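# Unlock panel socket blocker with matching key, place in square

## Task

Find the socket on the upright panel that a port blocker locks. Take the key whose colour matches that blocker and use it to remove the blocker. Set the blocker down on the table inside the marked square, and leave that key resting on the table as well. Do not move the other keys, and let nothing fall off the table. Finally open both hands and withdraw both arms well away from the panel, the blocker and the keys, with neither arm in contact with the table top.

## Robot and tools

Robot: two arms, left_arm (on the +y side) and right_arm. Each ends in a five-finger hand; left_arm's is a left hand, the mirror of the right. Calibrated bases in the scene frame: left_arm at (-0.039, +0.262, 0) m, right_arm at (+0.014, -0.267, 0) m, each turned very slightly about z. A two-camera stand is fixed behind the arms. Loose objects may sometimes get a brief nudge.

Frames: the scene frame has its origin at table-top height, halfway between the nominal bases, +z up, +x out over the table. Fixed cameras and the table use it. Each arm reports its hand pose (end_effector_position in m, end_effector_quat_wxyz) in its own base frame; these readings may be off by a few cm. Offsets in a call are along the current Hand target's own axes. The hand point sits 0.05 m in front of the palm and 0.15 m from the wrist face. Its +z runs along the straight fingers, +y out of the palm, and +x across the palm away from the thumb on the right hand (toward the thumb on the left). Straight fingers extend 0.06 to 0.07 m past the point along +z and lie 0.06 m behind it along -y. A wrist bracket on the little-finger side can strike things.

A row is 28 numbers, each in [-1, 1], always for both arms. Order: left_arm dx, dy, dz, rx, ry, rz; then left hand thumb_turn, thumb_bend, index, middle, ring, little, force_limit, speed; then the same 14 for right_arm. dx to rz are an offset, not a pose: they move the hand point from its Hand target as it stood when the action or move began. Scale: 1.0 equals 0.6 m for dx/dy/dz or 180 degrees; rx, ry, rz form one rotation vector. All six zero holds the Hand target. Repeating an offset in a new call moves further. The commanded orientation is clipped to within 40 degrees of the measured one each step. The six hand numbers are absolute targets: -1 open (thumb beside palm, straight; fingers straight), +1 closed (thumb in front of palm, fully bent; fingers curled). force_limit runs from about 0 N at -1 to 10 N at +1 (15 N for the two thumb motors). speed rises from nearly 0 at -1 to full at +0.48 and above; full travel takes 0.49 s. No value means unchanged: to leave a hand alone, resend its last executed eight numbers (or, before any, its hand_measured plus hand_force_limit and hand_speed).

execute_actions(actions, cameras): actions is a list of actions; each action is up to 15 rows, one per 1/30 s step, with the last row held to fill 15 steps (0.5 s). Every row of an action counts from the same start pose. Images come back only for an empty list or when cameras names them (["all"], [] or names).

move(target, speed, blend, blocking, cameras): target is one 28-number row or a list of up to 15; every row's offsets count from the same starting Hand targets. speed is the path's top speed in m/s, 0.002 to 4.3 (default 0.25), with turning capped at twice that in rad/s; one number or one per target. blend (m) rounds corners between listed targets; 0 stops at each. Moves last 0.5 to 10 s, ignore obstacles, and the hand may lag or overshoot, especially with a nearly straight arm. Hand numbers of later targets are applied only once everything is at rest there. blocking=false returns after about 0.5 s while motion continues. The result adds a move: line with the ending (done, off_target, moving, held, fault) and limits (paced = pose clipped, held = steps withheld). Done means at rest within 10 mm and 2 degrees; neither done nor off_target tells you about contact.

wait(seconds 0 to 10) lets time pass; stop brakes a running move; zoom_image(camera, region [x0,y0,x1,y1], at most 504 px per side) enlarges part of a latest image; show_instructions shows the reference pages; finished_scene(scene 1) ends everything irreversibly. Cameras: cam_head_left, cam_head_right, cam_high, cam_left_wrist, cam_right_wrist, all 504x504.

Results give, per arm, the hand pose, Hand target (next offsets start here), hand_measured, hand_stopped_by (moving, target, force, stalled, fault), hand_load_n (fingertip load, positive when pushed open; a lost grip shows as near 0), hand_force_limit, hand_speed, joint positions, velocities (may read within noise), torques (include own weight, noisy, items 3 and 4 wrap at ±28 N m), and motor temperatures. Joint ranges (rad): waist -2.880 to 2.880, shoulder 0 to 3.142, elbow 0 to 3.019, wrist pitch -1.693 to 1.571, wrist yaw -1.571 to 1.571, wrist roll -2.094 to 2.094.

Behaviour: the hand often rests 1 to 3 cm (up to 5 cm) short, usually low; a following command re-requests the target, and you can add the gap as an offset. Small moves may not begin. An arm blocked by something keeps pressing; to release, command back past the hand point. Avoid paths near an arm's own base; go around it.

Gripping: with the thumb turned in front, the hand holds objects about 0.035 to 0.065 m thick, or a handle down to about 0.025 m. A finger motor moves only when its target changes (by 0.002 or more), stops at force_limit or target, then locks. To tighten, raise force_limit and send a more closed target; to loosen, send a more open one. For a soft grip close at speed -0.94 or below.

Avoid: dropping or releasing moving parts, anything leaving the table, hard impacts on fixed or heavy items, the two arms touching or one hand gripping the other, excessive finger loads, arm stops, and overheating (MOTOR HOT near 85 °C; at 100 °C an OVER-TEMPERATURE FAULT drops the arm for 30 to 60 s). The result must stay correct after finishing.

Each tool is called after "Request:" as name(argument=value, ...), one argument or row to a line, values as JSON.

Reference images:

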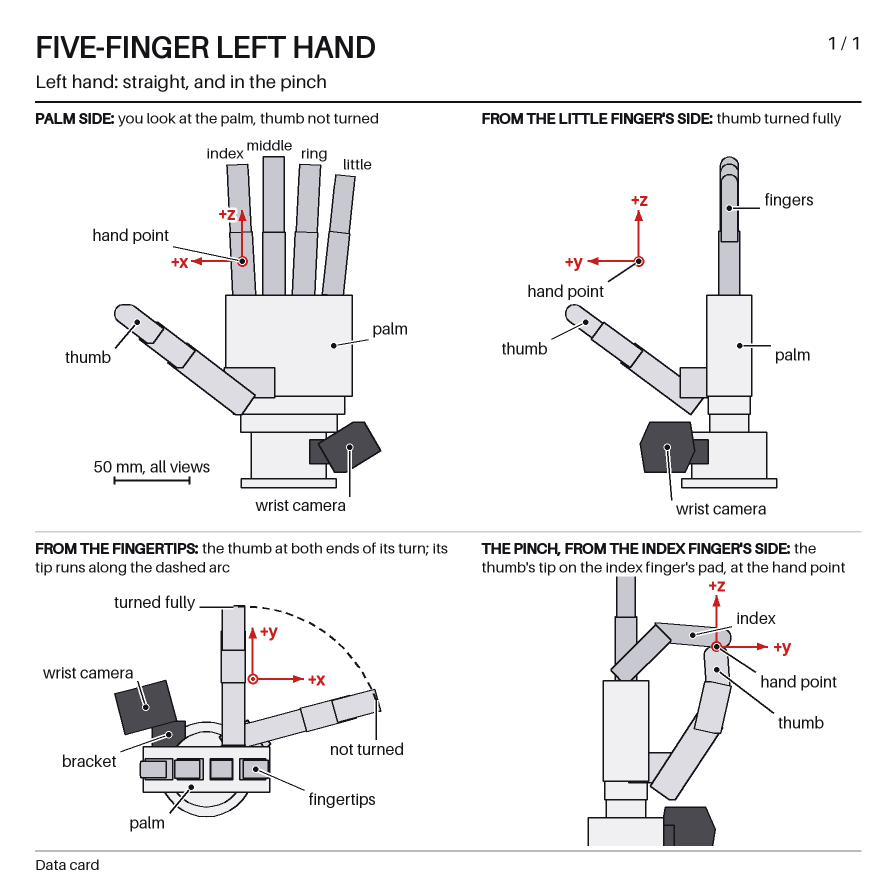

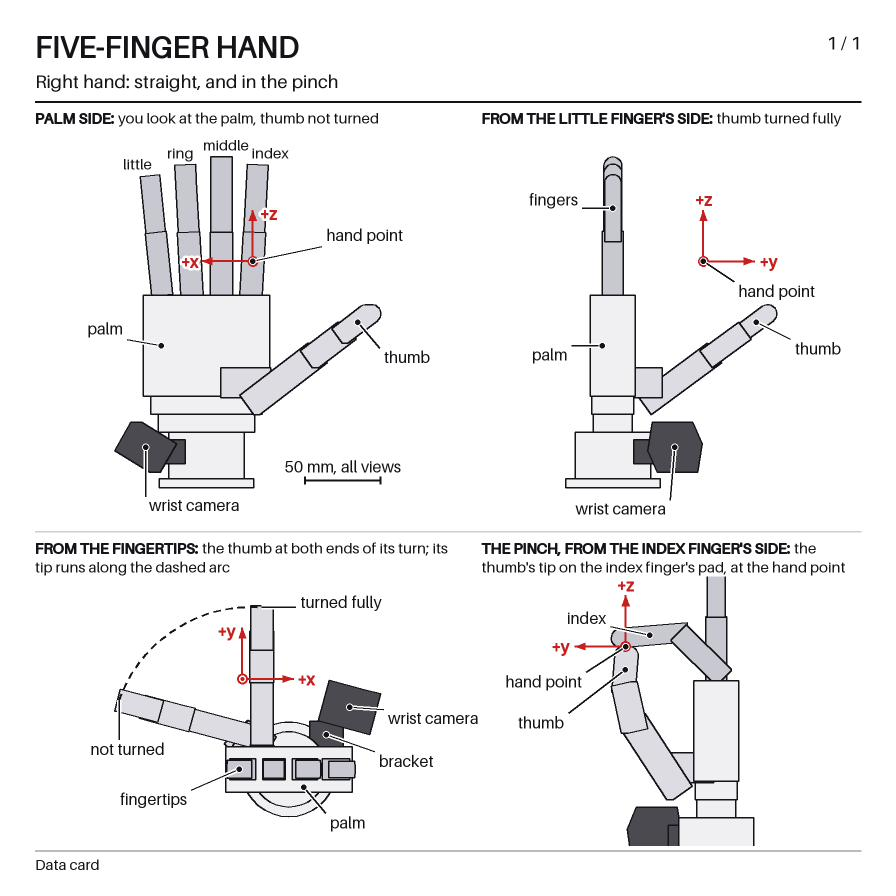

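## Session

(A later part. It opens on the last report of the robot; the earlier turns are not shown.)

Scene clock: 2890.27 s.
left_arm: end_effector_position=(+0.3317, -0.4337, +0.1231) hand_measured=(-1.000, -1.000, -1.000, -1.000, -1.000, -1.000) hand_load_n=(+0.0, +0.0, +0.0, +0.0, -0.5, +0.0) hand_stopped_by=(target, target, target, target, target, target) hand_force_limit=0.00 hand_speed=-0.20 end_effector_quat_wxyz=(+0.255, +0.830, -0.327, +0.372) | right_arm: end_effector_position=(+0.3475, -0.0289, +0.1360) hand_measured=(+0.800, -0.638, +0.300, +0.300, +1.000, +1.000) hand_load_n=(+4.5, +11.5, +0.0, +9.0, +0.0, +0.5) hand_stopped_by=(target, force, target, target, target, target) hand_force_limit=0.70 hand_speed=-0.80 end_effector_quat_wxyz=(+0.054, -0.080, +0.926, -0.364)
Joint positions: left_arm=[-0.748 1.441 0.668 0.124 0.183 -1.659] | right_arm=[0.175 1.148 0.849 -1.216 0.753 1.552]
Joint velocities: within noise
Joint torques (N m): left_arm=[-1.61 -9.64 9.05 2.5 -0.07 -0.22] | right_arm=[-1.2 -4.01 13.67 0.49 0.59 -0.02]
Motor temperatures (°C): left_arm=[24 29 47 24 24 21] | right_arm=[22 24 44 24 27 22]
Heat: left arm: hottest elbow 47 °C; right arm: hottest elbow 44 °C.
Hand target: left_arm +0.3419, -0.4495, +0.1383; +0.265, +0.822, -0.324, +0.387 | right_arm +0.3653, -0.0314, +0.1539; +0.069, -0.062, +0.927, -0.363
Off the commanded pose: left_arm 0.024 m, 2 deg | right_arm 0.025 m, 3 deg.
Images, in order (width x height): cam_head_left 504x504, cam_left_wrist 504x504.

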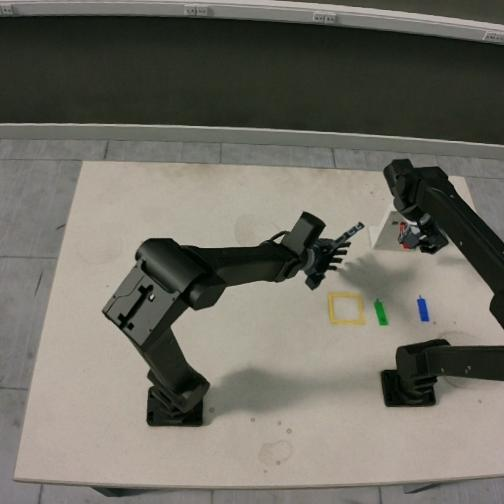

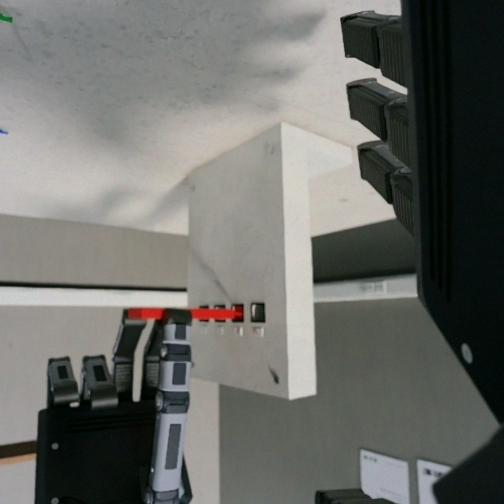

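Request:
move(
  target=[0,0,0,0,0,0,-1,-1,-1,-1,-1,-1,0,-0.2,0.00065,-0.00168,0.0015,0.000106,0.000869,0.000925,0.8,-0.4,0.3,0.3,1,1,0.7,-0.8],
  speed=0.02,
  cameras=["cam_left_wrist","cam_head_left"],
)

Request:
zoom_image(
  camera="cam_left_wrist",
  region=[210, 295, 250, 335],
)

Request:
zoom_image(
  camera="cam_head_left",
  region=[385, 210, 425, 250],
)

Scene clock: 2899.53 s.
left_arm: end_effector_position=(+0.3317, -0.4337, +0.1231) hand_measured=(-1.000, -1.000, -1.000, -1.000, -1.000, -1.000) hand_load_n=(+0.0, +0.0, +0.0, +0.0, +0.0, +0.0) hand_stopped_by=(target, target, target, target, target, target) hand_force_limit=0.00 hand_speed=-0.20 end_effector_quat_wxyz=(+0.255, +0.830, -0.327, +0.372) | right_arm: end_effector_position=(+0.3474, -0.0302, +0.1360) hand_measured=(+0.800, -0.638, +0.300, +0.300, +1.000, +1.000) hand_load_n=(+4.5, +12.0, +0.0, +8.5, +0.0, +0.0) hand_stopped_by=(target, force, target, target, target, target) hand_force_limit=0.70 hand_speed=-0.80 end_effector_quat_wxyz=(+0.054, -0.078, +0.926, -0.364)
Joint positions: left_arm=[-0.748 1.441 0.668 0.124 0.183 -1.659] | right_arm=[0.171 1.148 0.849 -1.216 0.753 1.552]
Joint torques (N m): left_arm=[-1.73 -9.52 9.07 2.5 -0.07 -0.23] | right_arm=[-1.14 -5.66 13.64 0.58 0.59 0.06]
Heat: left arm: hottest elbow 47 °C; right arm: hottest elbow 44 °C.
Hand target: left_arm +0.3419, -0.4495, +0.1383; +0.265, +0.822, -0.324, +0.387 | right_arm +0.3651, -0.0329, +0.1539; +0.069, -0.060, +0.927, -0.363
Off the commanded pose: left_arm 0.024 m, 2 deg | right_arm 0.025 m, 3 deg.
move: off_target (left_arm, right_arm)
Images, in order (width x height): cam_head_left 504x504, cam_left_wrist 504x504.

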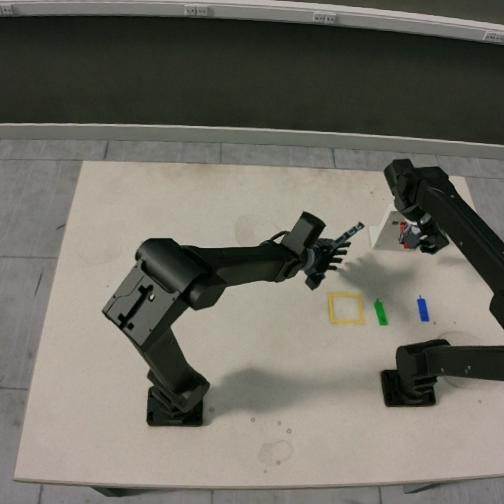

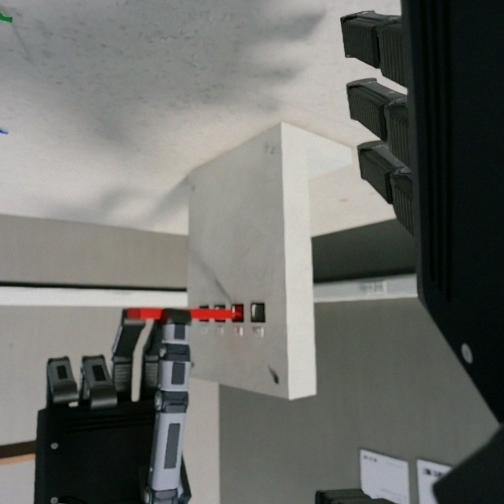

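Scaled by 12.600 from the camera's 504x504 image, which has a finer 720x720 frame.

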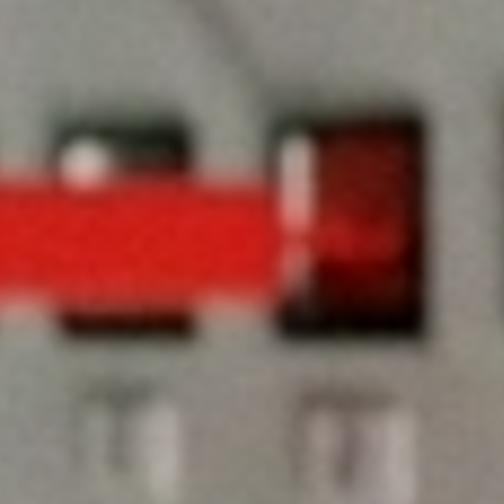

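Scaled by 12.600 from the camera's 504x504 image, which has a finer 720x720 frame.

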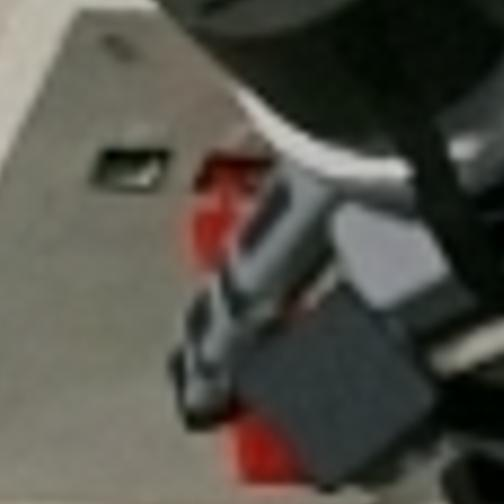

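Request:
zoom_image(
  camera="cam_left_wrist",
  region=[226, 300, 248, 322],
)

Request:
zoom_image(
  camera="cam_head_left",
  region=[395, 215, 415, 235],
)

Scaled by 22.909 from the camera's 504x504 image, which has a finer 720x720 frame.

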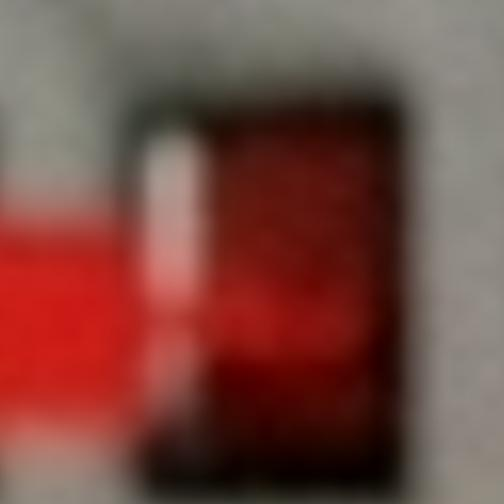

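Scaled by 25.200 from the camera's 504x504 image, which has a finer 720x720 frame.

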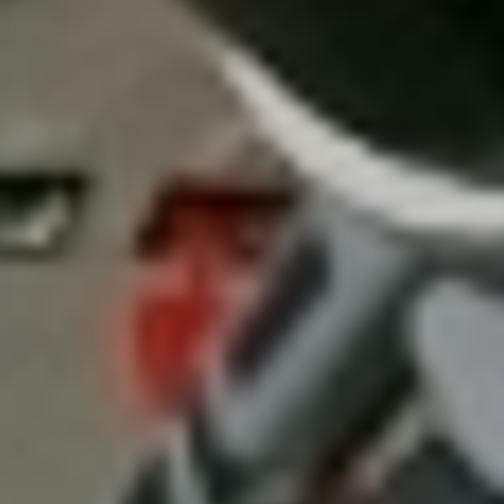

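Request:
move(
  target=[0,0,0,0,0,0,-1,-1,-1,-1,-1,-1,0,-0.2,-0.002498,-0.000493,0.000066,0,0,0,0.8,-0.4,0.3,0.3,1,1,0.7,-0.8],
  speed=0.01,
  cameras=["cam_left_wrist","cam_head_left"],
)

Request:
zoom_image(
  camera="cam_left_wrist",
  region=[226, 300, 248, 322],
)

Request:
zoom_image(
  camera="cam_head_left",
  region=[395, 215, 415, 235],
)

Scene clock: 2926.70 s.
left_arm: end_effector_position=(+0.3317, -0.4337, +0.1231) hand_measured=(-1.000, -1.000, -1.000, -1.000, -1.000, -1.000) hand_load_n=(+0.0, +0.0, +0.0, +0.0, +0.0, +0.0) hand_stopped_by=(target, target, target, target, target, target) hand_force_limit=0.00 hand_speed=-0.20 end_effector_quat_wxyz=(+0.255, +0.830, -0.327, +0.372) | right_arm: end_effector_position=(+0.3474, -0.0304, +0.1349) hand_measured=(+0.800, -0.638, +0.300, +0.300, +1.000, +1.000) hand_load_n=(+5.0, +12.0, +0.0, +8.5, +0.0, +0.0) hand_stopped_by=(target, force, target, target, target, target) hand_force_limit=0.70 hand_speed=-0.80 end_effector_quat_wxyz=(+0.052, -0.079, +0.926, -0.365)
Joint positions: left_arm=[-0.748 1.441 0.668 0.124 0.183 -1.659] | right_arm=[0.171 1.151 0.849 -1.216 0.753 1.552]
Joint torques (N m): left_arm=[-1.73 -9.64 9.07 2.47 -0.08 -0.23] | right_arm=[-0.56 -4.95 13.93 0.35 0.59 0.02]
Heat: left arm: hottest elbow 47 °C; right arm: hottest elbow 44 °C.
Hand target: left_arm +0.3419, -0.4495, +0.1383; +0.265, +0.822, -0.324, +0.387 | right_arm +0.3666, -0.0327, +0.1540; +0.069, -0.060, +0.927, -0.363
Off the commanded pose: left_arm 0.024 m, 2 deg | right_arm 0.027 m, 3 deg.
move: off_target (left_arm, right_arm)
Images, in order (width x height): cam_head_left 504x504, cam_left_wrist 504x504.

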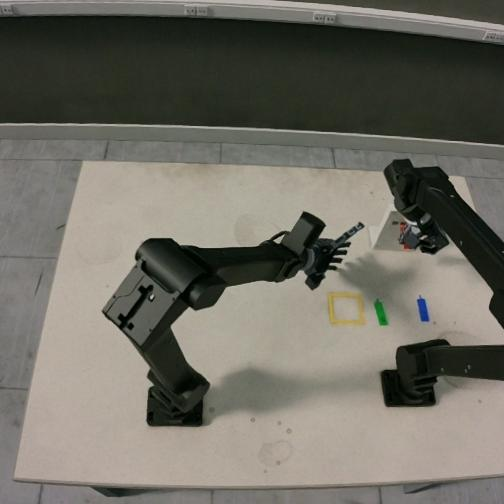

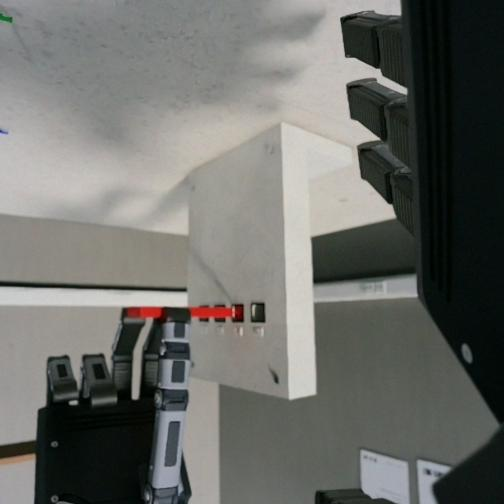

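Scaled by 22.909 from the camera's 504x504 image, which has a finer 720x720 frame.

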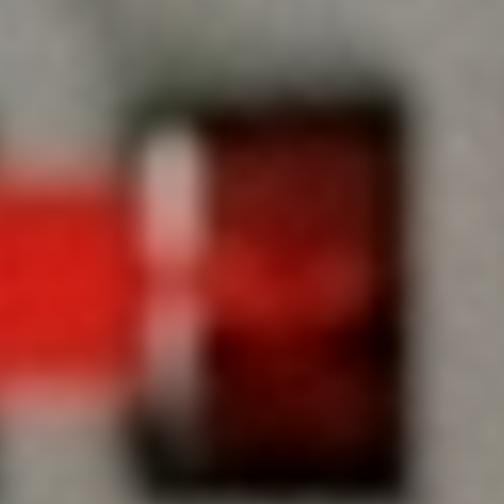

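Scaled by 25.200 from the camera's 504x504 image, which has a finer 720x720 frame.

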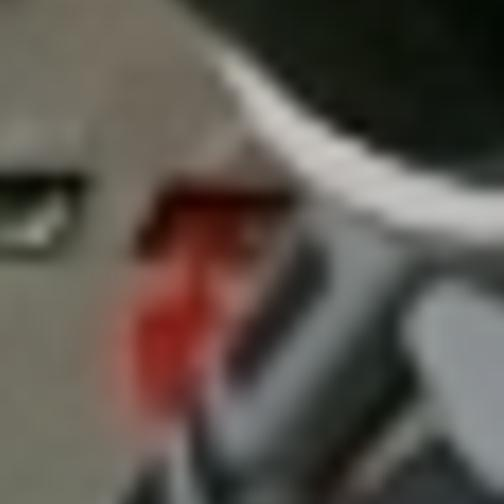

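Request:
move(
  target=[0,0,0,0,0,0,-1,-1,-1,-1,-1,-1,0,-0.2,-0.00296,-0.002134,-0.001618,0.000205,-0.000929,0.000846,0.8,-0.4,0.3,0.3,1,1,0.7,-0.8],
  speed=0.01,
)

Scene clock: 2930.57 s.
left_arm: end_effector_position=(+0.3317, -0.4337, +0.1231) hand_measured=(-1.000, -1.000, -1.000, -1.000, -1.000, -1.000) hand_load_n=(+0.0, +0.0, +0.0, +0.0, +0.0, +0.0) hand_stopped_by=(target, target, target, target, target, target) hand_force_limit=0.00 hand_speed=-0.20 end_effector_quat_wxyz=(+0.255, +0.830, -0.327, +0.372) | right_arm: end_effector_position=(+0.3481, -0.0304, +0.1360) hand_measured=(+0.800, -0.638, +0.300, +0.300, +1.000, +1.000) hand_load_n=(+4.0, +11.5, +0.0, +9.0, +0.0, +0.0) hand_stopped_by=(target, force, target, target, target, target) hand_force_limit=0.70 hand_speed=-0.80 end_effector_quat_wxyz=(+0.053, -0.078, +0.926, -0.365)
Joint positions: left_arm=[-0.748 1.441 0.668 0.124 0.183 -1.659] | right_arm=[0.17 1.151 0.851 -1.217 0.753 1.552]
Joint torques (N m): left_arm=[-1.79 -9.58 9.03 2.47 -0.07 -0.23] | right_arm=[-2.02 -4.6 14.31 0.58 0.68 0.04]
Heat: left arm: hottest elbow 47 °C; right arm: hottest elbow 44 °C.
Hand target: left_arm +0.3419, -0.4495, +0.1383; +0.265, +0.822, -0.324, +0.387 | right_arm +0.3682, -0.0328, +0.1557; +0.070, -0.060, +0.927, -0.363
Off the commanded pose: left_arm 0.024 m, 2 deg | right_arm 0.028 m, 3 deg.
move: off_target (left_arm, right_arm)

Request:
execute_actions(
  actions=[],
  cameras=["cam_left_wrist","cam_head_left"],
)

Request:
zoom_image(
  camera="cam_left_wrist",
  region=[226, 300, 248, 322],
)

Request:
zoom_image(
  camera="cam_head_left",
  region=[395, 215, 415, 235],
)

Scene clock: 2933.07 s.
left_arm: end_effector_position=(+0.3317, -0.4337, +0.1231) hand_measured=(-1.000, -1.000, -1.000, -1.000, -1.000, -1.000) hand_load_n=(+0.0, +0.0, +0.0, +0.0, +0.0, +0.0) hand_stopped_by=(target, target, target, target, target, target) hand_force_limit=0.00 hand_speed=-0.20 end_effector_quat_wxyz=(+0.255, +0.830, -0.327, +0.372) | right_arm: end_effector_position=(+0.3481, -0.0304, +0.1360) hand_measured=(+0.800, -0.638, +0.300, +0.300, +1.000, +1.000) hand_load_n=(+4.0, +12.0, +0.0, +9.0, +0.0, +0.0) hand_stopped_by=(target, force, target, target, target, target) hand_force_limit=0.70 hand_speed=-0.80 end_effector_quat_wxyz=(+0.053, -0.078, +0.926, -0.365)
Joint positions: left_arm=[-0.748 1.441 0.668 0.124 0.183 -1.659] | right_arm=[0.17 1.151 0.851 -1.217 0.753 1.552]
Joint velocities: within noise
Joint torques (N m): left_arm=[-1.73 -9.52 9.07 2.48 -0.07 -0.23] | right_arm=[-1.32 -4.42 14.06 0.44 0.65 0.01]
Motor temperatures (°C): left_arm=[24 29 47 24 24 21] | right_arm=[22 23 45 24 27 22]
Heat: left arm: hottest elbow 47 °C; right arm: hottest elbow 45 °C.
Hand target: left_arm +0.3419, -0.4495, +0.1383; +0.265, +0.822, -0.324, +0.387 | right_arm +0.3682, -0.0328, +0.1557; +0.070, -0.060, +0.927, -0.363
Off the commanded pose: left_arm 0.024 m, 2 deg | right_arm 0.028 m, 3 deg.
Images, in order (width x height): cam_head_left 504x504, cam_left_wrist 504x504.

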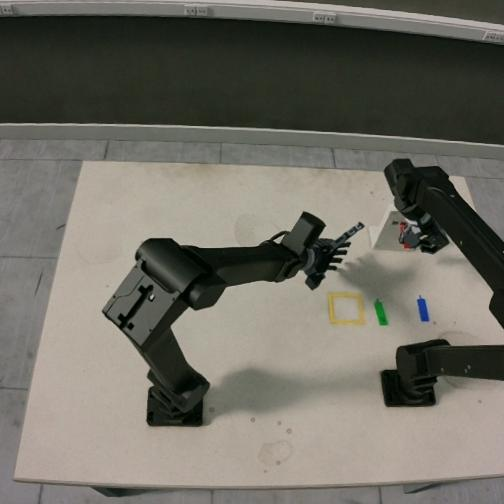

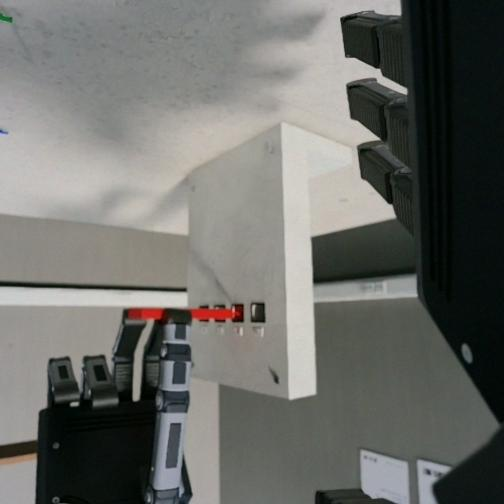

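Scaled by 22.909 from the camera's 504x504 image, which has a finer 720x720 frame.

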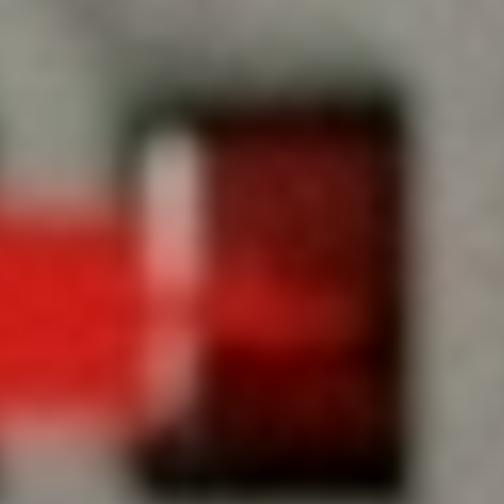

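Scaled by 25.200 from the camera's 504x504 image, which has a finer 720x720 frame.

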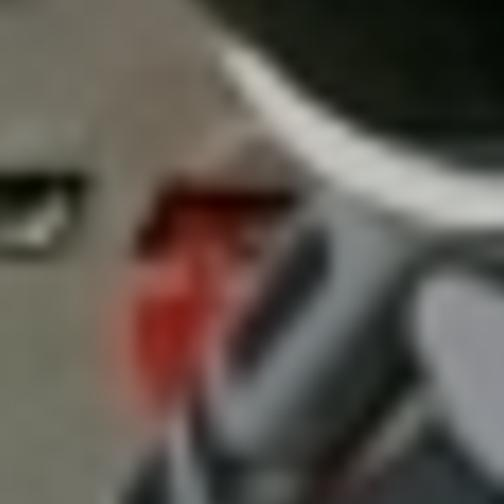

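Request:
move(
  target=[0,0,0,0,0,0,-1,-1,-1,-1,-1,-1,0,-0.2,-0.0022,-0.0016,-0.001214,0.000154,-0.000697,0.000635,0.8,-0.4,0.3,0.3,1,1,0.7,-0.8],
  speed=0.01,
  cameras=["cam_left_wrist","cam_head_left"],
)

Request:
zoom_image(
  camera="cam_left_wrist",
  region=[226, 300, 248, 322],
)

Request:
zoom_image(
  camera="cam_head_left",
  region=[395, 215, 415, 235],
)

Scene clock: 2938.07 s.
left_arm: end_effector_position=(+0.3317, -0.4337, +0.1231) hand_measured=(-1.000, -1.000, -1.000, -1.000, -1.000, -1.000) hand_load_n=(+0.0, +0.0, +0.0, +0.0, +0.0, +0.0) hand_stopped_by=(target, target, target, target, target, target) hand_force_limit=0.00 hand_speed=-0.20 end_effector_quat_wxyz=(+0.255, +0.830, -0.327, +0.372) | right_arm: end_effector_position=(+0.3484, -0.0304, +0.1365) hand_measured=(+0.800, -0.638, +0.300, +0.300, +1.000, +1.000) hand_load_n=(+3.5, +12.0, +0.0, +9.0, +0.0, +0.0) hand_stopped_by=(target, force, target, target, target, target) hand_force_limit=0.70 hand_speed=-0.80 end_effector_quat_wxyz=(+0.053, -0.078, +0.926, -0.365)
Joint positions: left_arm=[-0.748 1.441 0.668 0.124 0.183 -1.659] | right_arm=[0.17 1.151 0.853 -1.218 0.753 1.552]
Joint torques (N m): left_arm=[-1.73 -9.47 9.03 2.51 -0.07 -0.23] | right_arm=[-1.67 -4.6 14.23 0.69 0.64 -0.02]
Heat: left arm: hottest elbow 47 °C; right arm: hottest elbow 46 °C.
Hand target: left_arm +0.3419, -0.4495, +0.1383; +0.265, +0.822, -0.324, +0.387 | right_arm +0.3696, -0.0328, +0.1571; +0.072, -0.059, +0.927, -0.363
Off the commanded pose: left_arm 0.024 m, 2 deg | right_arm 0.029 m, 3 deg.
move: off_target (left_arm, right_arm)
Images, in order (width x height): cam_head_left 504x504, cam_left_wrist 504x504.

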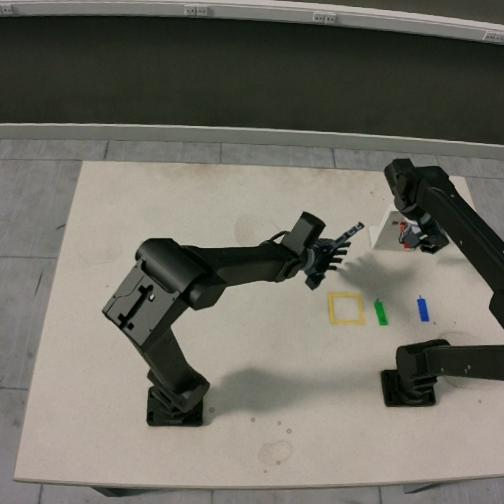

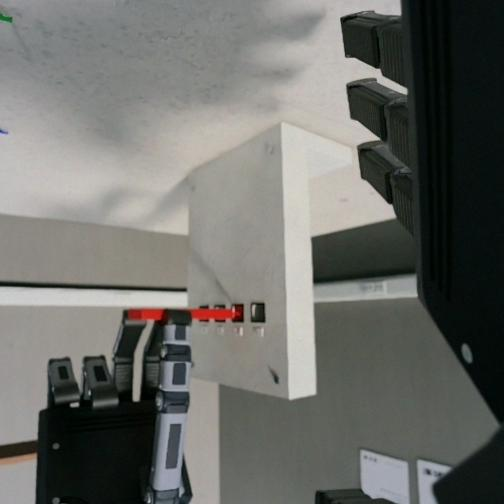

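Scaled by 22.909 from the camera's 504x504 image, which has a finer 720x720 frame.

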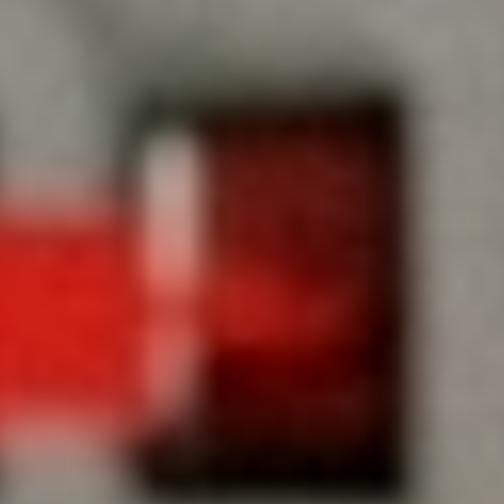

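Scaled by 25.200 from the camera's 504x504 image, which has a finer 720x720 frame.

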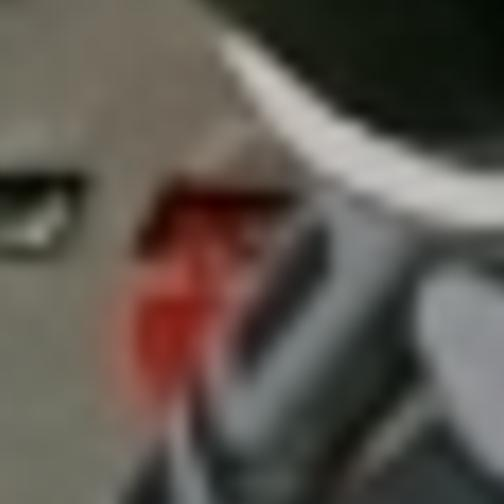

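Request:
move(
  target=[0,0,0,0,0,0,-1,-1,-1,-1,-1,-1,0,-0.2,0.002947,0.000171,-0.000529,-0.000892,-0.003611,-0.006139,0.8,-0.4,0.3,0.3,1,1,0.7,-0.8],
  speed=0.01,
  cameras=["cam_left_wrist","cam_head_left"],
)

Request:
zoom_image(
  camera="cam_left_wrist",
  region=[226, 300, 248, 322],
)

Request:
zoom_image(
  camera="cam_head_left",
  region=[395, 215, 415, 235],
)

Scene clock: 2955.23 s.
left_arm: end_effector_position=(+0.3317, -0.4337, +0.1231) hand_measured=(-1.000, -1.000, -1.000, -1.000, -1.000, -1.000) hand_load_n=(+0.0, +0.0, +0.0, +0.0, +0.0, +0.0) hand_stopped_by=(target, target, target, target, target, target) hand_force_limit=0.00 hand_speed=-0.20 end_effector_quat_wxyz=(+0.255, +0.830, -0.327, +0.372) | right_arm: end_effector_position=(+0.3480, -0.0310, +0.1363) hand_measured=(+0.800, -0.638, +0.300, +0.300, +1.000, +1.000) hand_load_n=(+4.5, +11.5, +0.0, +8.5, +0.0, +0.0) hand_stopped_by=(target, force, target, target, target, target) hand_force_limit=0.70 hand_speed=-0.80 end_effector_quat_wxyz=(+0.051, -0.083, +0.926, -0.365)
Joint positions: left_arm=[-0.748 1.441 0.668 0.124 0.183 -1.659] | right_arm=[0.167 1.151 0.853 -1.216 0.753 1.537]
Joint torques (N m): left_arm=[-1.79 -9.58 9.06 2.48 -0.08 -0.24] | right_arm=[-1.08 -6.71 13.44 0.88 0.62 -0.22]
Heat: left arm: hottest elbow 47 °C; right arm: hottest elbow 47 °C.
Hand target: left_arm +0.3419, -0.4495, +0.1383; +0.265, +0.822, -0.324, +0.387 | right_arm +0.3677, -0.0328, +0.1571; +0.074, -0.070, +0.927, -0.362
Off the commanded pose: left_arm 0.024 m, 2 deg | right_arm 0.029 m, 3 deg.
move: off_target (left_arm, right_arm)
Images, in order (width x height): cam_head_left 504x504, cam_left_wrist 504x504.

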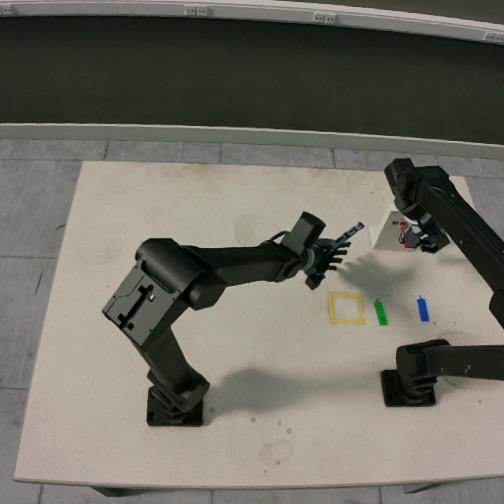

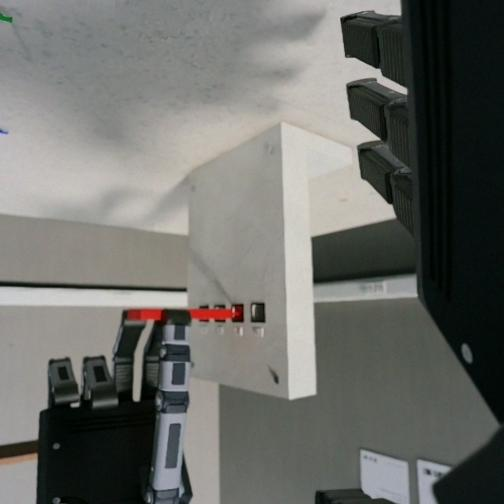

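Scaled by 22.909 from the camera's 504x504 image, which has a finer 720x720 frame.

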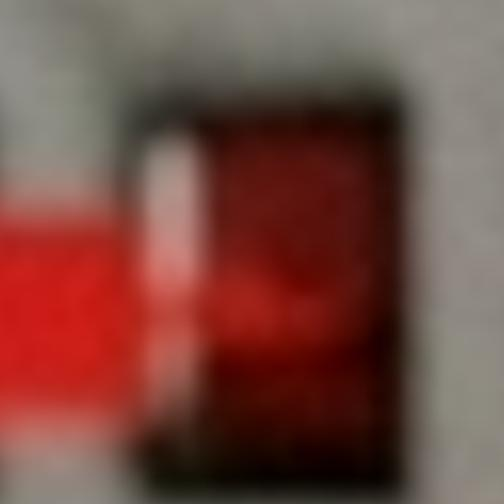

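Scaled by 25.200 from the camera's 504x504 image, which has a finer 720x720 frame.

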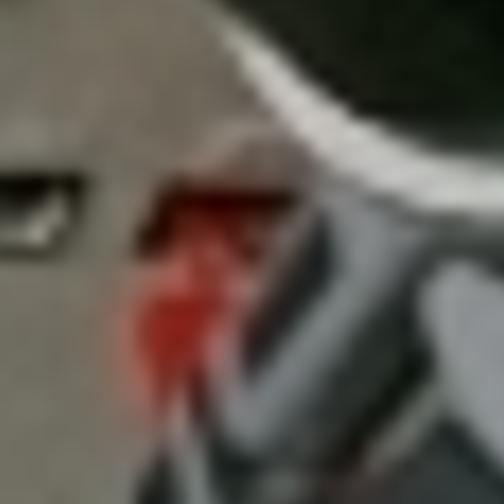

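Request:
move(
  target=[0,0,0,0,0,0,-1,-1,-1,-1,-1,-1,0,-0.2,-0.000285,0.010647,-0.009258,-0.001245,-0.002889,-0.007668,0.8,-0.4,0.3,0.3,1,1,0.7,-0.8],
  speed=0.015,
  cameras=["cam_left_wrist","cam_head_left"],
)

Request:
zoom_image(
  camera="cam_left_wrist",
  region=[226, 300, 248, 322],
)

Request:
zoom_image(
  camera="cam_head_left",
  region=[395, 215, 415, 235],
)

Scene clock: 2965.17 s.
left_arm: end_effector_position=(+0.3317, -0.4337, +0.1231) hand_measured=(-1.000, -1.000, -1.000, -1.000, -1.000, -1.000) hand_load_n=(+0.0, +0.0, +0.0, +0.0, +0.0, +0.0) hand_stopped_by=(target, target, target, target, target, target) hand_force_limit=0.00 hand_speed=-0.20 end_effector_quat_wxyz=(+0.255, +0.830, -0.327, +0.372) | right_arm: end_effector_position=(+0.3478, -0.0305, +0.1360) hand_measured=(+0.800, -0.638, +0.300, +0.300, +1.000, +1.000) hand_load_n=(+5.0, +11.5, +0.0, +8.5, +0.5, +0.0) hand_stopped_by=(target, force, target, target, target, target) hand_force_limit=0.70 hand_speed=-0.80 end_effector_quat_wxyz=(+0.050, -0.084, +0.926, -0.364)
Joint positions: left_arm=[-0.748 1.441 0.668 0.124 0.183 -1.659] | right_arm=[0.167 1.151 0.853 -1.215 0.75 1.534]
Joint torques (N m): left_arm=[-1.73 -9.58 9.06 2.5 -0.07 -0.22] | right_arm=[-0.09 -6.18 13.74 0.59 0.62 -0.2]
Heat: left arm: hottest elbow 47 °C; right arm: hottest elbow 47 °C.
Hand target: left_arm +0.3419, -0.4495, +0.1383; +0.265, +0.822, -0.324, +0.387 | right_arm +0.3664, -0.0244, +0.1569; +0.073, -0.083, +0.926, -0.361
Off the commanded pose: left_arm 0.024 m, 2 deg | right_arm 0.029 m, 3 deg.
move: off_target (left_arm, right_arm)
Images, in order (width x height): cam_head_left 504x504, cam_left_wrist 504x504.

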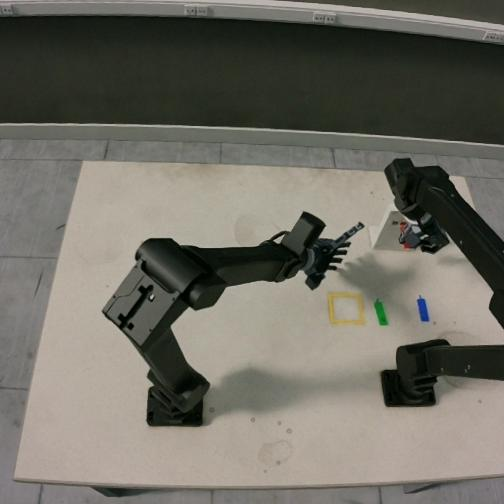

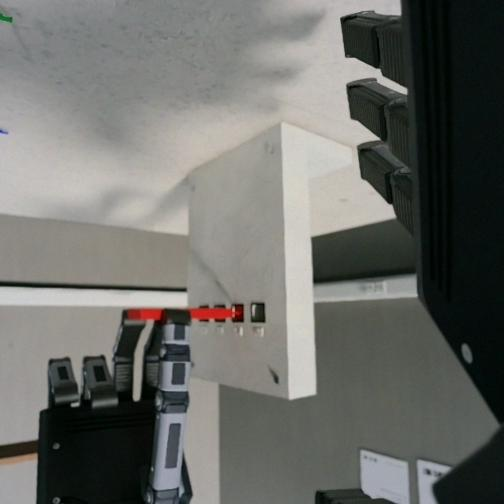

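Scaled by 22.909 from the camera's 504x504 image, which has a finer 720x720 frame.

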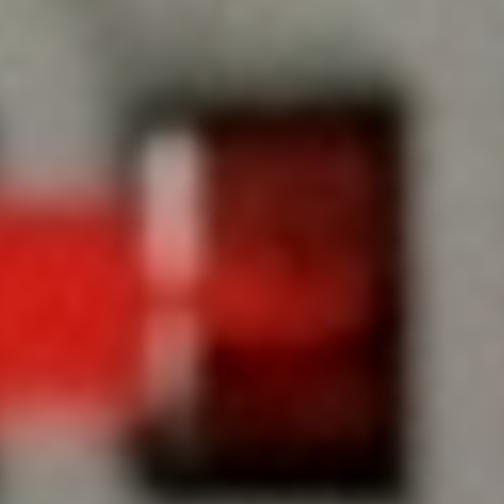

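Scaled by 25.200 from the camera's 504x504 image, which has a finer 720x720 frame.

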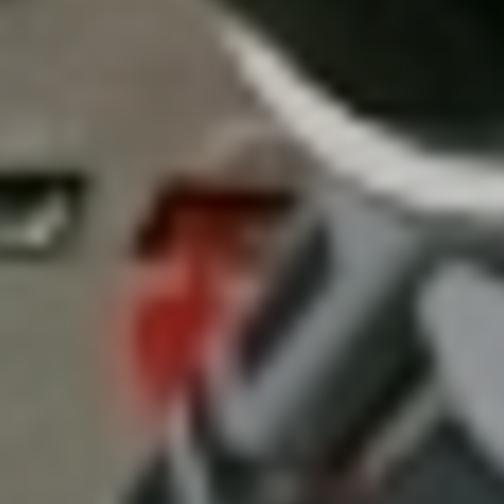

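Request:
move(
  target=[0,0,0,0,0,0,-1,-1,-1,-1,-1,-1,0,-0.2,-0.003653,-0.0028,-0.001947,0.000329,-0.001155,0.001045,0.8,-0.4,0.3,0.3,1,1,0.7,-0.8],
  speed=0.01,
  cameras=["cam_left_wrist","cam_head_left"],
)

Request:
zoom_image(
  camera="cam_left_wrist",
  region=[226, 300, 248, 322],
)

Request:
zoom_image(
  camera="cam_head_left",
  region=[395, 215, 415, 235],
)

Scene clock: 2973.97 s.
left_arm: end_effector_position=(+0.3317, -0.4337, +0.1231) hand_measured=(-1.000, -1.000, -1.000, -1.000, -1.000, -1.000) hand_load_n=(+0.0, +0.0, +0.0, +0.0, +0.0, +0.0) hand_stopped_by=(target, target, target, target, target, target) hand_force_limit=0.00 hand_speed=-0.20 end_effector_quat_wxyz=(+0.255, +0.830, -0.327, +0.372) | right_arm: end_effector_position=(+0.3486, -0.0303, +0.1370) hand_measured=(+0.800, -0.638, +0.300, +0.300, +1.000, +1.000) hand_load_n=(+5.0, +11.5, +0.0, +8.5, +0.0, +0.0) hand_stopped_by=(target, force, target, target, target, target) hand_force_limit=0.70 hand_speed=-0.80 end_effector_quat_wxyz=(+0.051, -0.085, +0.926, -0.364)
Joint positions: left_arm=[-0.748 1.441 0.668 0.124 0.183 -1.659] | right_arm=[0.167 1.151 0.855 -1.215 0.75 1.531]
Joint torques (N m): left_arm=[-1.67 -9.58 9.06 2.5 -0.08 -0.23] | right_arm=[0.26 -4.6 13.7 0.9 0.64 -0.24]
Heat: left arm: hottest elbow 47 °C; right arm: hottest elbow 47 °C.
Hand target: left_arm +0.3419, -0.4495, +0.1383; +0.265, +0.822, -0.324, +0.387 | right_arm +0.3685, -0.0244, +0.1591; +0.076, -0.082, +0.926, -0.361
Off the commanded pose: left_arm 0.024 m, 2 deg | right_arm 0.030 m, 3 deg.
move: off_target (left_arm, right_arm)
Images, in order (width x height): cam_head_left 504x504, cam_left_wrist 504x504.

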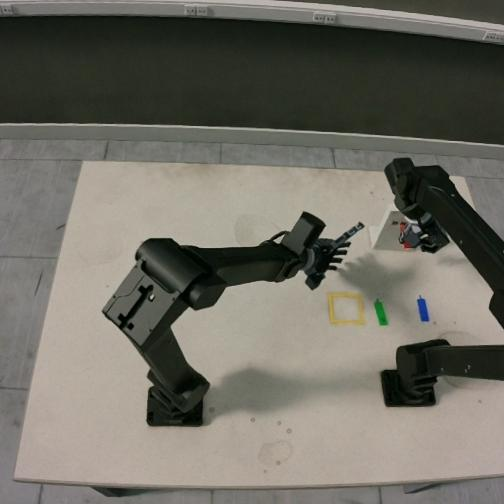

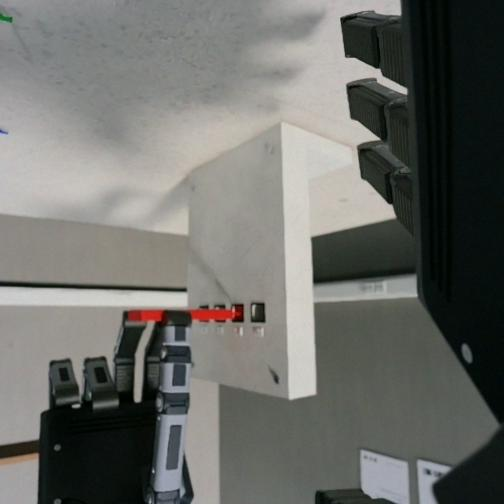

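Scaled by 22.909 from the camera's 504x504 image, which has a finer 720x720 frame.

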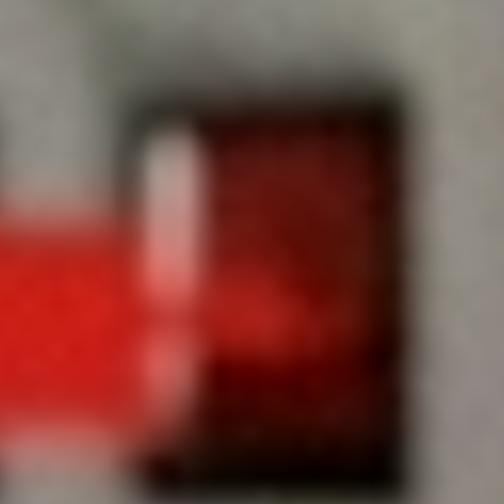

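Scaled by 25.200 from the camera's 504x504 image, which has a finer 720x720 frame.

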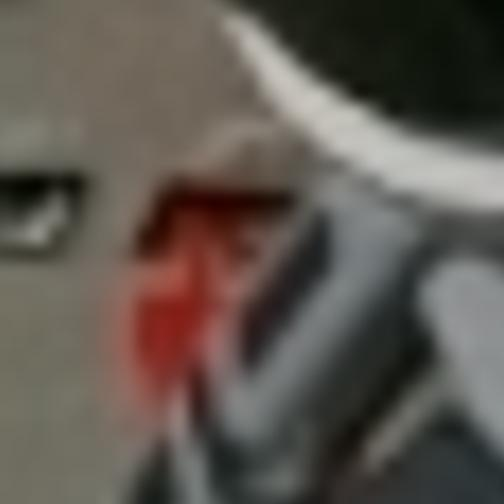

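Request:
move(
  target=[0,0,0,0,0,0,-1,-1,-1,-1,-1,-1,0,-0.2,-0.002192,-0.00168,-0.001168,0.000197,-0.000693,0.000627,0.8,-0.4,0.3,0.3,1,1,0.7,-0.8],
  speed=0.01,
  cameras=["cam_left_wrist","cam_head_left"],
)

Request:
zoom_image(
  camera="cam_left_wrist",
  region=[226, 300, 248, 322],
)

Request:
zoom_image(
  camera="cam_head_left",
  region=[395, 215, 415, 235],
)

Scene clock: 2979.40 s.
left_arm: end_effector_position=(+0.3317, -0.4337, +0.1231) hand_measured=(-1.000, -1.000, -1.000, -1.000, -1.000, -1.000) hand_load_n=(+0.0, +0.0, +0.0, +0.0, +0.0, +0.0) hand_stopped_by=(target, target, target, target, target, target) hand_force_limit=0.00 hand_speed=-0.20 end_effector_quat_wxyz=(+0.255, +0.830, -0.327, +0.372) | right_arm: end_effector_position=(+0.3486, -0.0303, +0.1370) hand_measured=(+0.800, -0.638, +0.300, +0.300, +1.000, +1.000) hand_load_n=(+5.0, +11.0, +0.0, +8.5, +0.0, +0.0) hand_stopped_by=(target, force, target, target, target, target) hand_force_limit=0.70 hand_speed=-0.80 end_effector_quat_wxyz=(+0.051, -0.085, +0.926, -0.364)
Joint positions: left_arm=[-0.748 1.441 0.668 0.124 0.183 -1.659] | right_arm=[0.167 1.151 0.855 -1.215 0.75 1.531]
Joint torques (N m): left_arm=[-1.79 -9.58 9.06 2.48 -0.07 -0.23] | right_arm=[0.79 -5.48 14.37 0.84 0.64 -0.19]
Heat: left arm: hottest elbow 47 °C; right arm: hottest elbow 47 °C.
Hand target: left_arm +0.3419, -0.4495, +0.1383; +0.265, +0.822, -0.324, +0.387 | right_arm +0.3698, -0.0244, +0.1604; +0.077, -0.081, +0.926, -0.361
Off the commanded pose: left_arm 0.024 m, 2 deg | right_arm 0.032 m, 3 deg.
move: off_target (left_arm, right_arm)
Images, in order (width x height): cam_head_left 504x504, cam_left_wrist 504x504.

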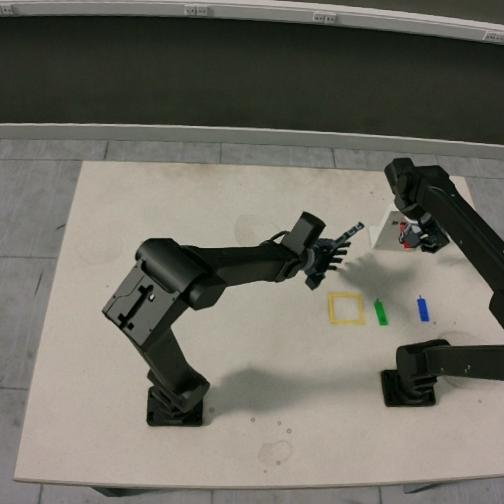

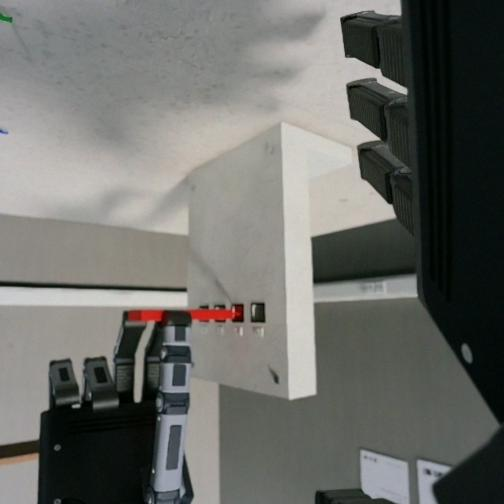

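Scaled by 22.909 from the camera's 504x504 image, which has a finer 720x720 frame.

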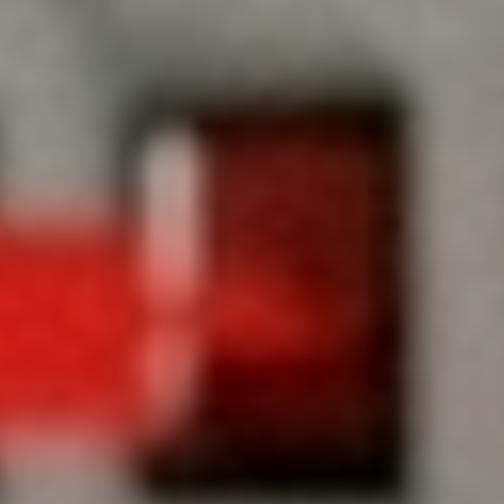

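Scaled by 25.200 from the camera's 504x504 image, which has a finer 720x720 frame.

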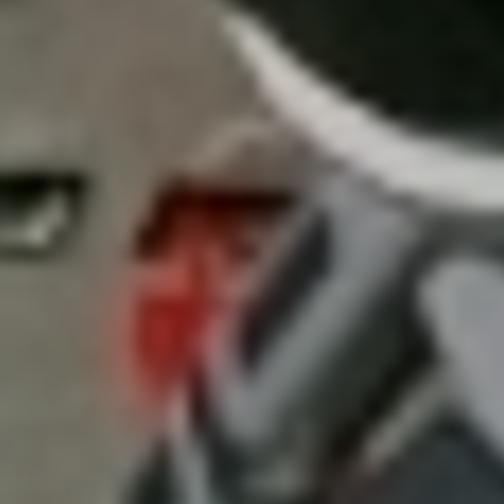

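Request:
move(
  target=[0,0,0,0,0,0,-1,-1,-1,-1,-1,-1,0,-0.2,-0.002192,-0.00168,-0.001168,0.000197,-0.000693,0.000627,0.8,-0.4,0.3,0.3,1,1,0.7,-0.8],
  speed=0.01,
  cameras=["cam_left_wrist","cam_head_left"],
)

Request:
zoom_image(
  camera="cam_left_wrist",
  region=[226, 300, 248, 322],
)

Request:
zoom_image(
  camera="cam_head_left",
  region=[395, 215, 415, 235],
)

Scene clock: 2983.33 s.
left_arm: end_effector_position=(+0.3317, -0.4337, +0.1231) hand_measured=(-1.000, -1.000, -1.000, -1.000, -1.000, -1.000) hand_load_n=(+0.0, -0.5, +0.0, +0.0, +0.0, +0.0) hand_stopped_by=(target, target, target, target, target, target) hand_force_limit=0.00 hand_speed=-0.20 end_effector_quat_wxyz=(+0.255, +0.830, -0.327, +0.372) | right_arm: end_effector_position=(+0.3487, -0.0302, +0.1374) hand_measured=(+0.800, -0.638, +0.300, +0.300, +1.000, +1.000) hand_load_n=(+5.0, +11.5, +0.0, +8.5, +0.0, +0.0) hand_stopped_by=(target, force, target, target, target, target) hand_force_limit=0.70 hand_speed=-0.80 end_effector_quat_wxyz=(+0.051, -0.087, +0.926, -0.364)
Joint positions: left_arm=[-0.748 1.441 0.668 0.124 0.183 -1.659] | right_arm=[0.167 1.151 0.857 -1.215 0.75 1.527]
Joint torques (N m): left_arm=[-1.79 -9.52 9.06 2.48 -0.08 -0.23] | right_arm=[1.08 -5.89 14.54 0.69 0.68 -0.19]
Heat: left arm: hottest elbow 47 °C; right arm: hottest elbow 48 °C.
Hand target: left_arm +0.3419, -0.4495, +0.1383; +0.265, +0.822, -0.324, +0.387 | right_arm +0.3710, -0.0244, +0.1617; +0.079, -0.081, +0.926, -0.361
Off the commanded pose: left_arm 0.024 m, 2 deg | right_arm 0.034 m, 3 deg.
move: off_target (left_arm, right_arm)
Images, in order (width x height): cam_head_left 504x504, cam_left_wrist 504x504.

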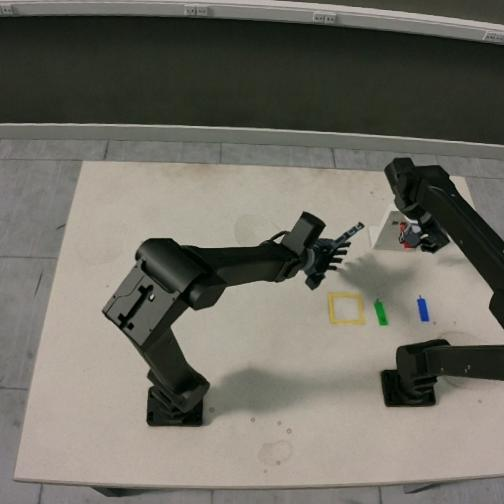

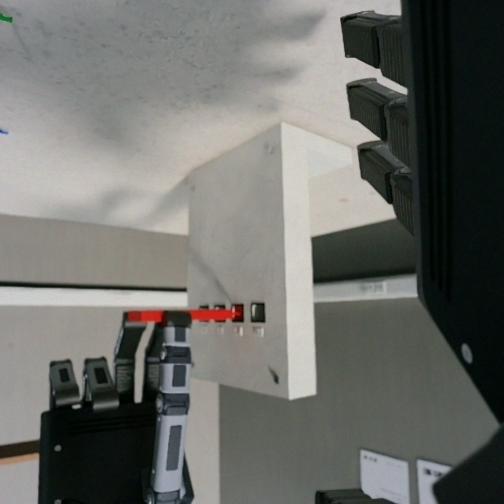

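Scaled by 22.909 from the camera's 504x504 image, which has a finer 720x720 frame.

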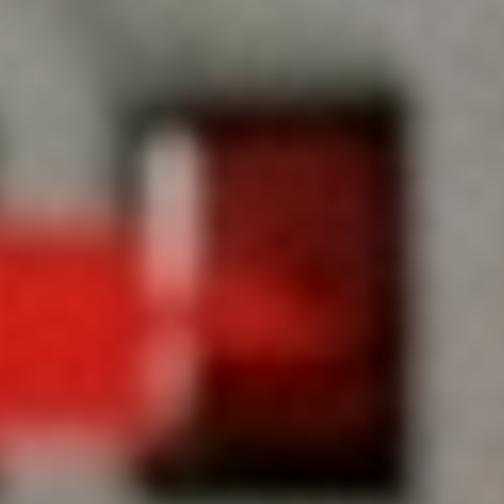

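Scaled by 25.200 from the camera's 504x504 image, which has a finer 720x720 frame.

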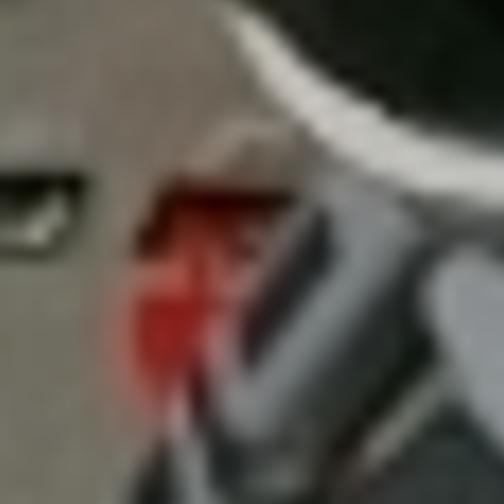

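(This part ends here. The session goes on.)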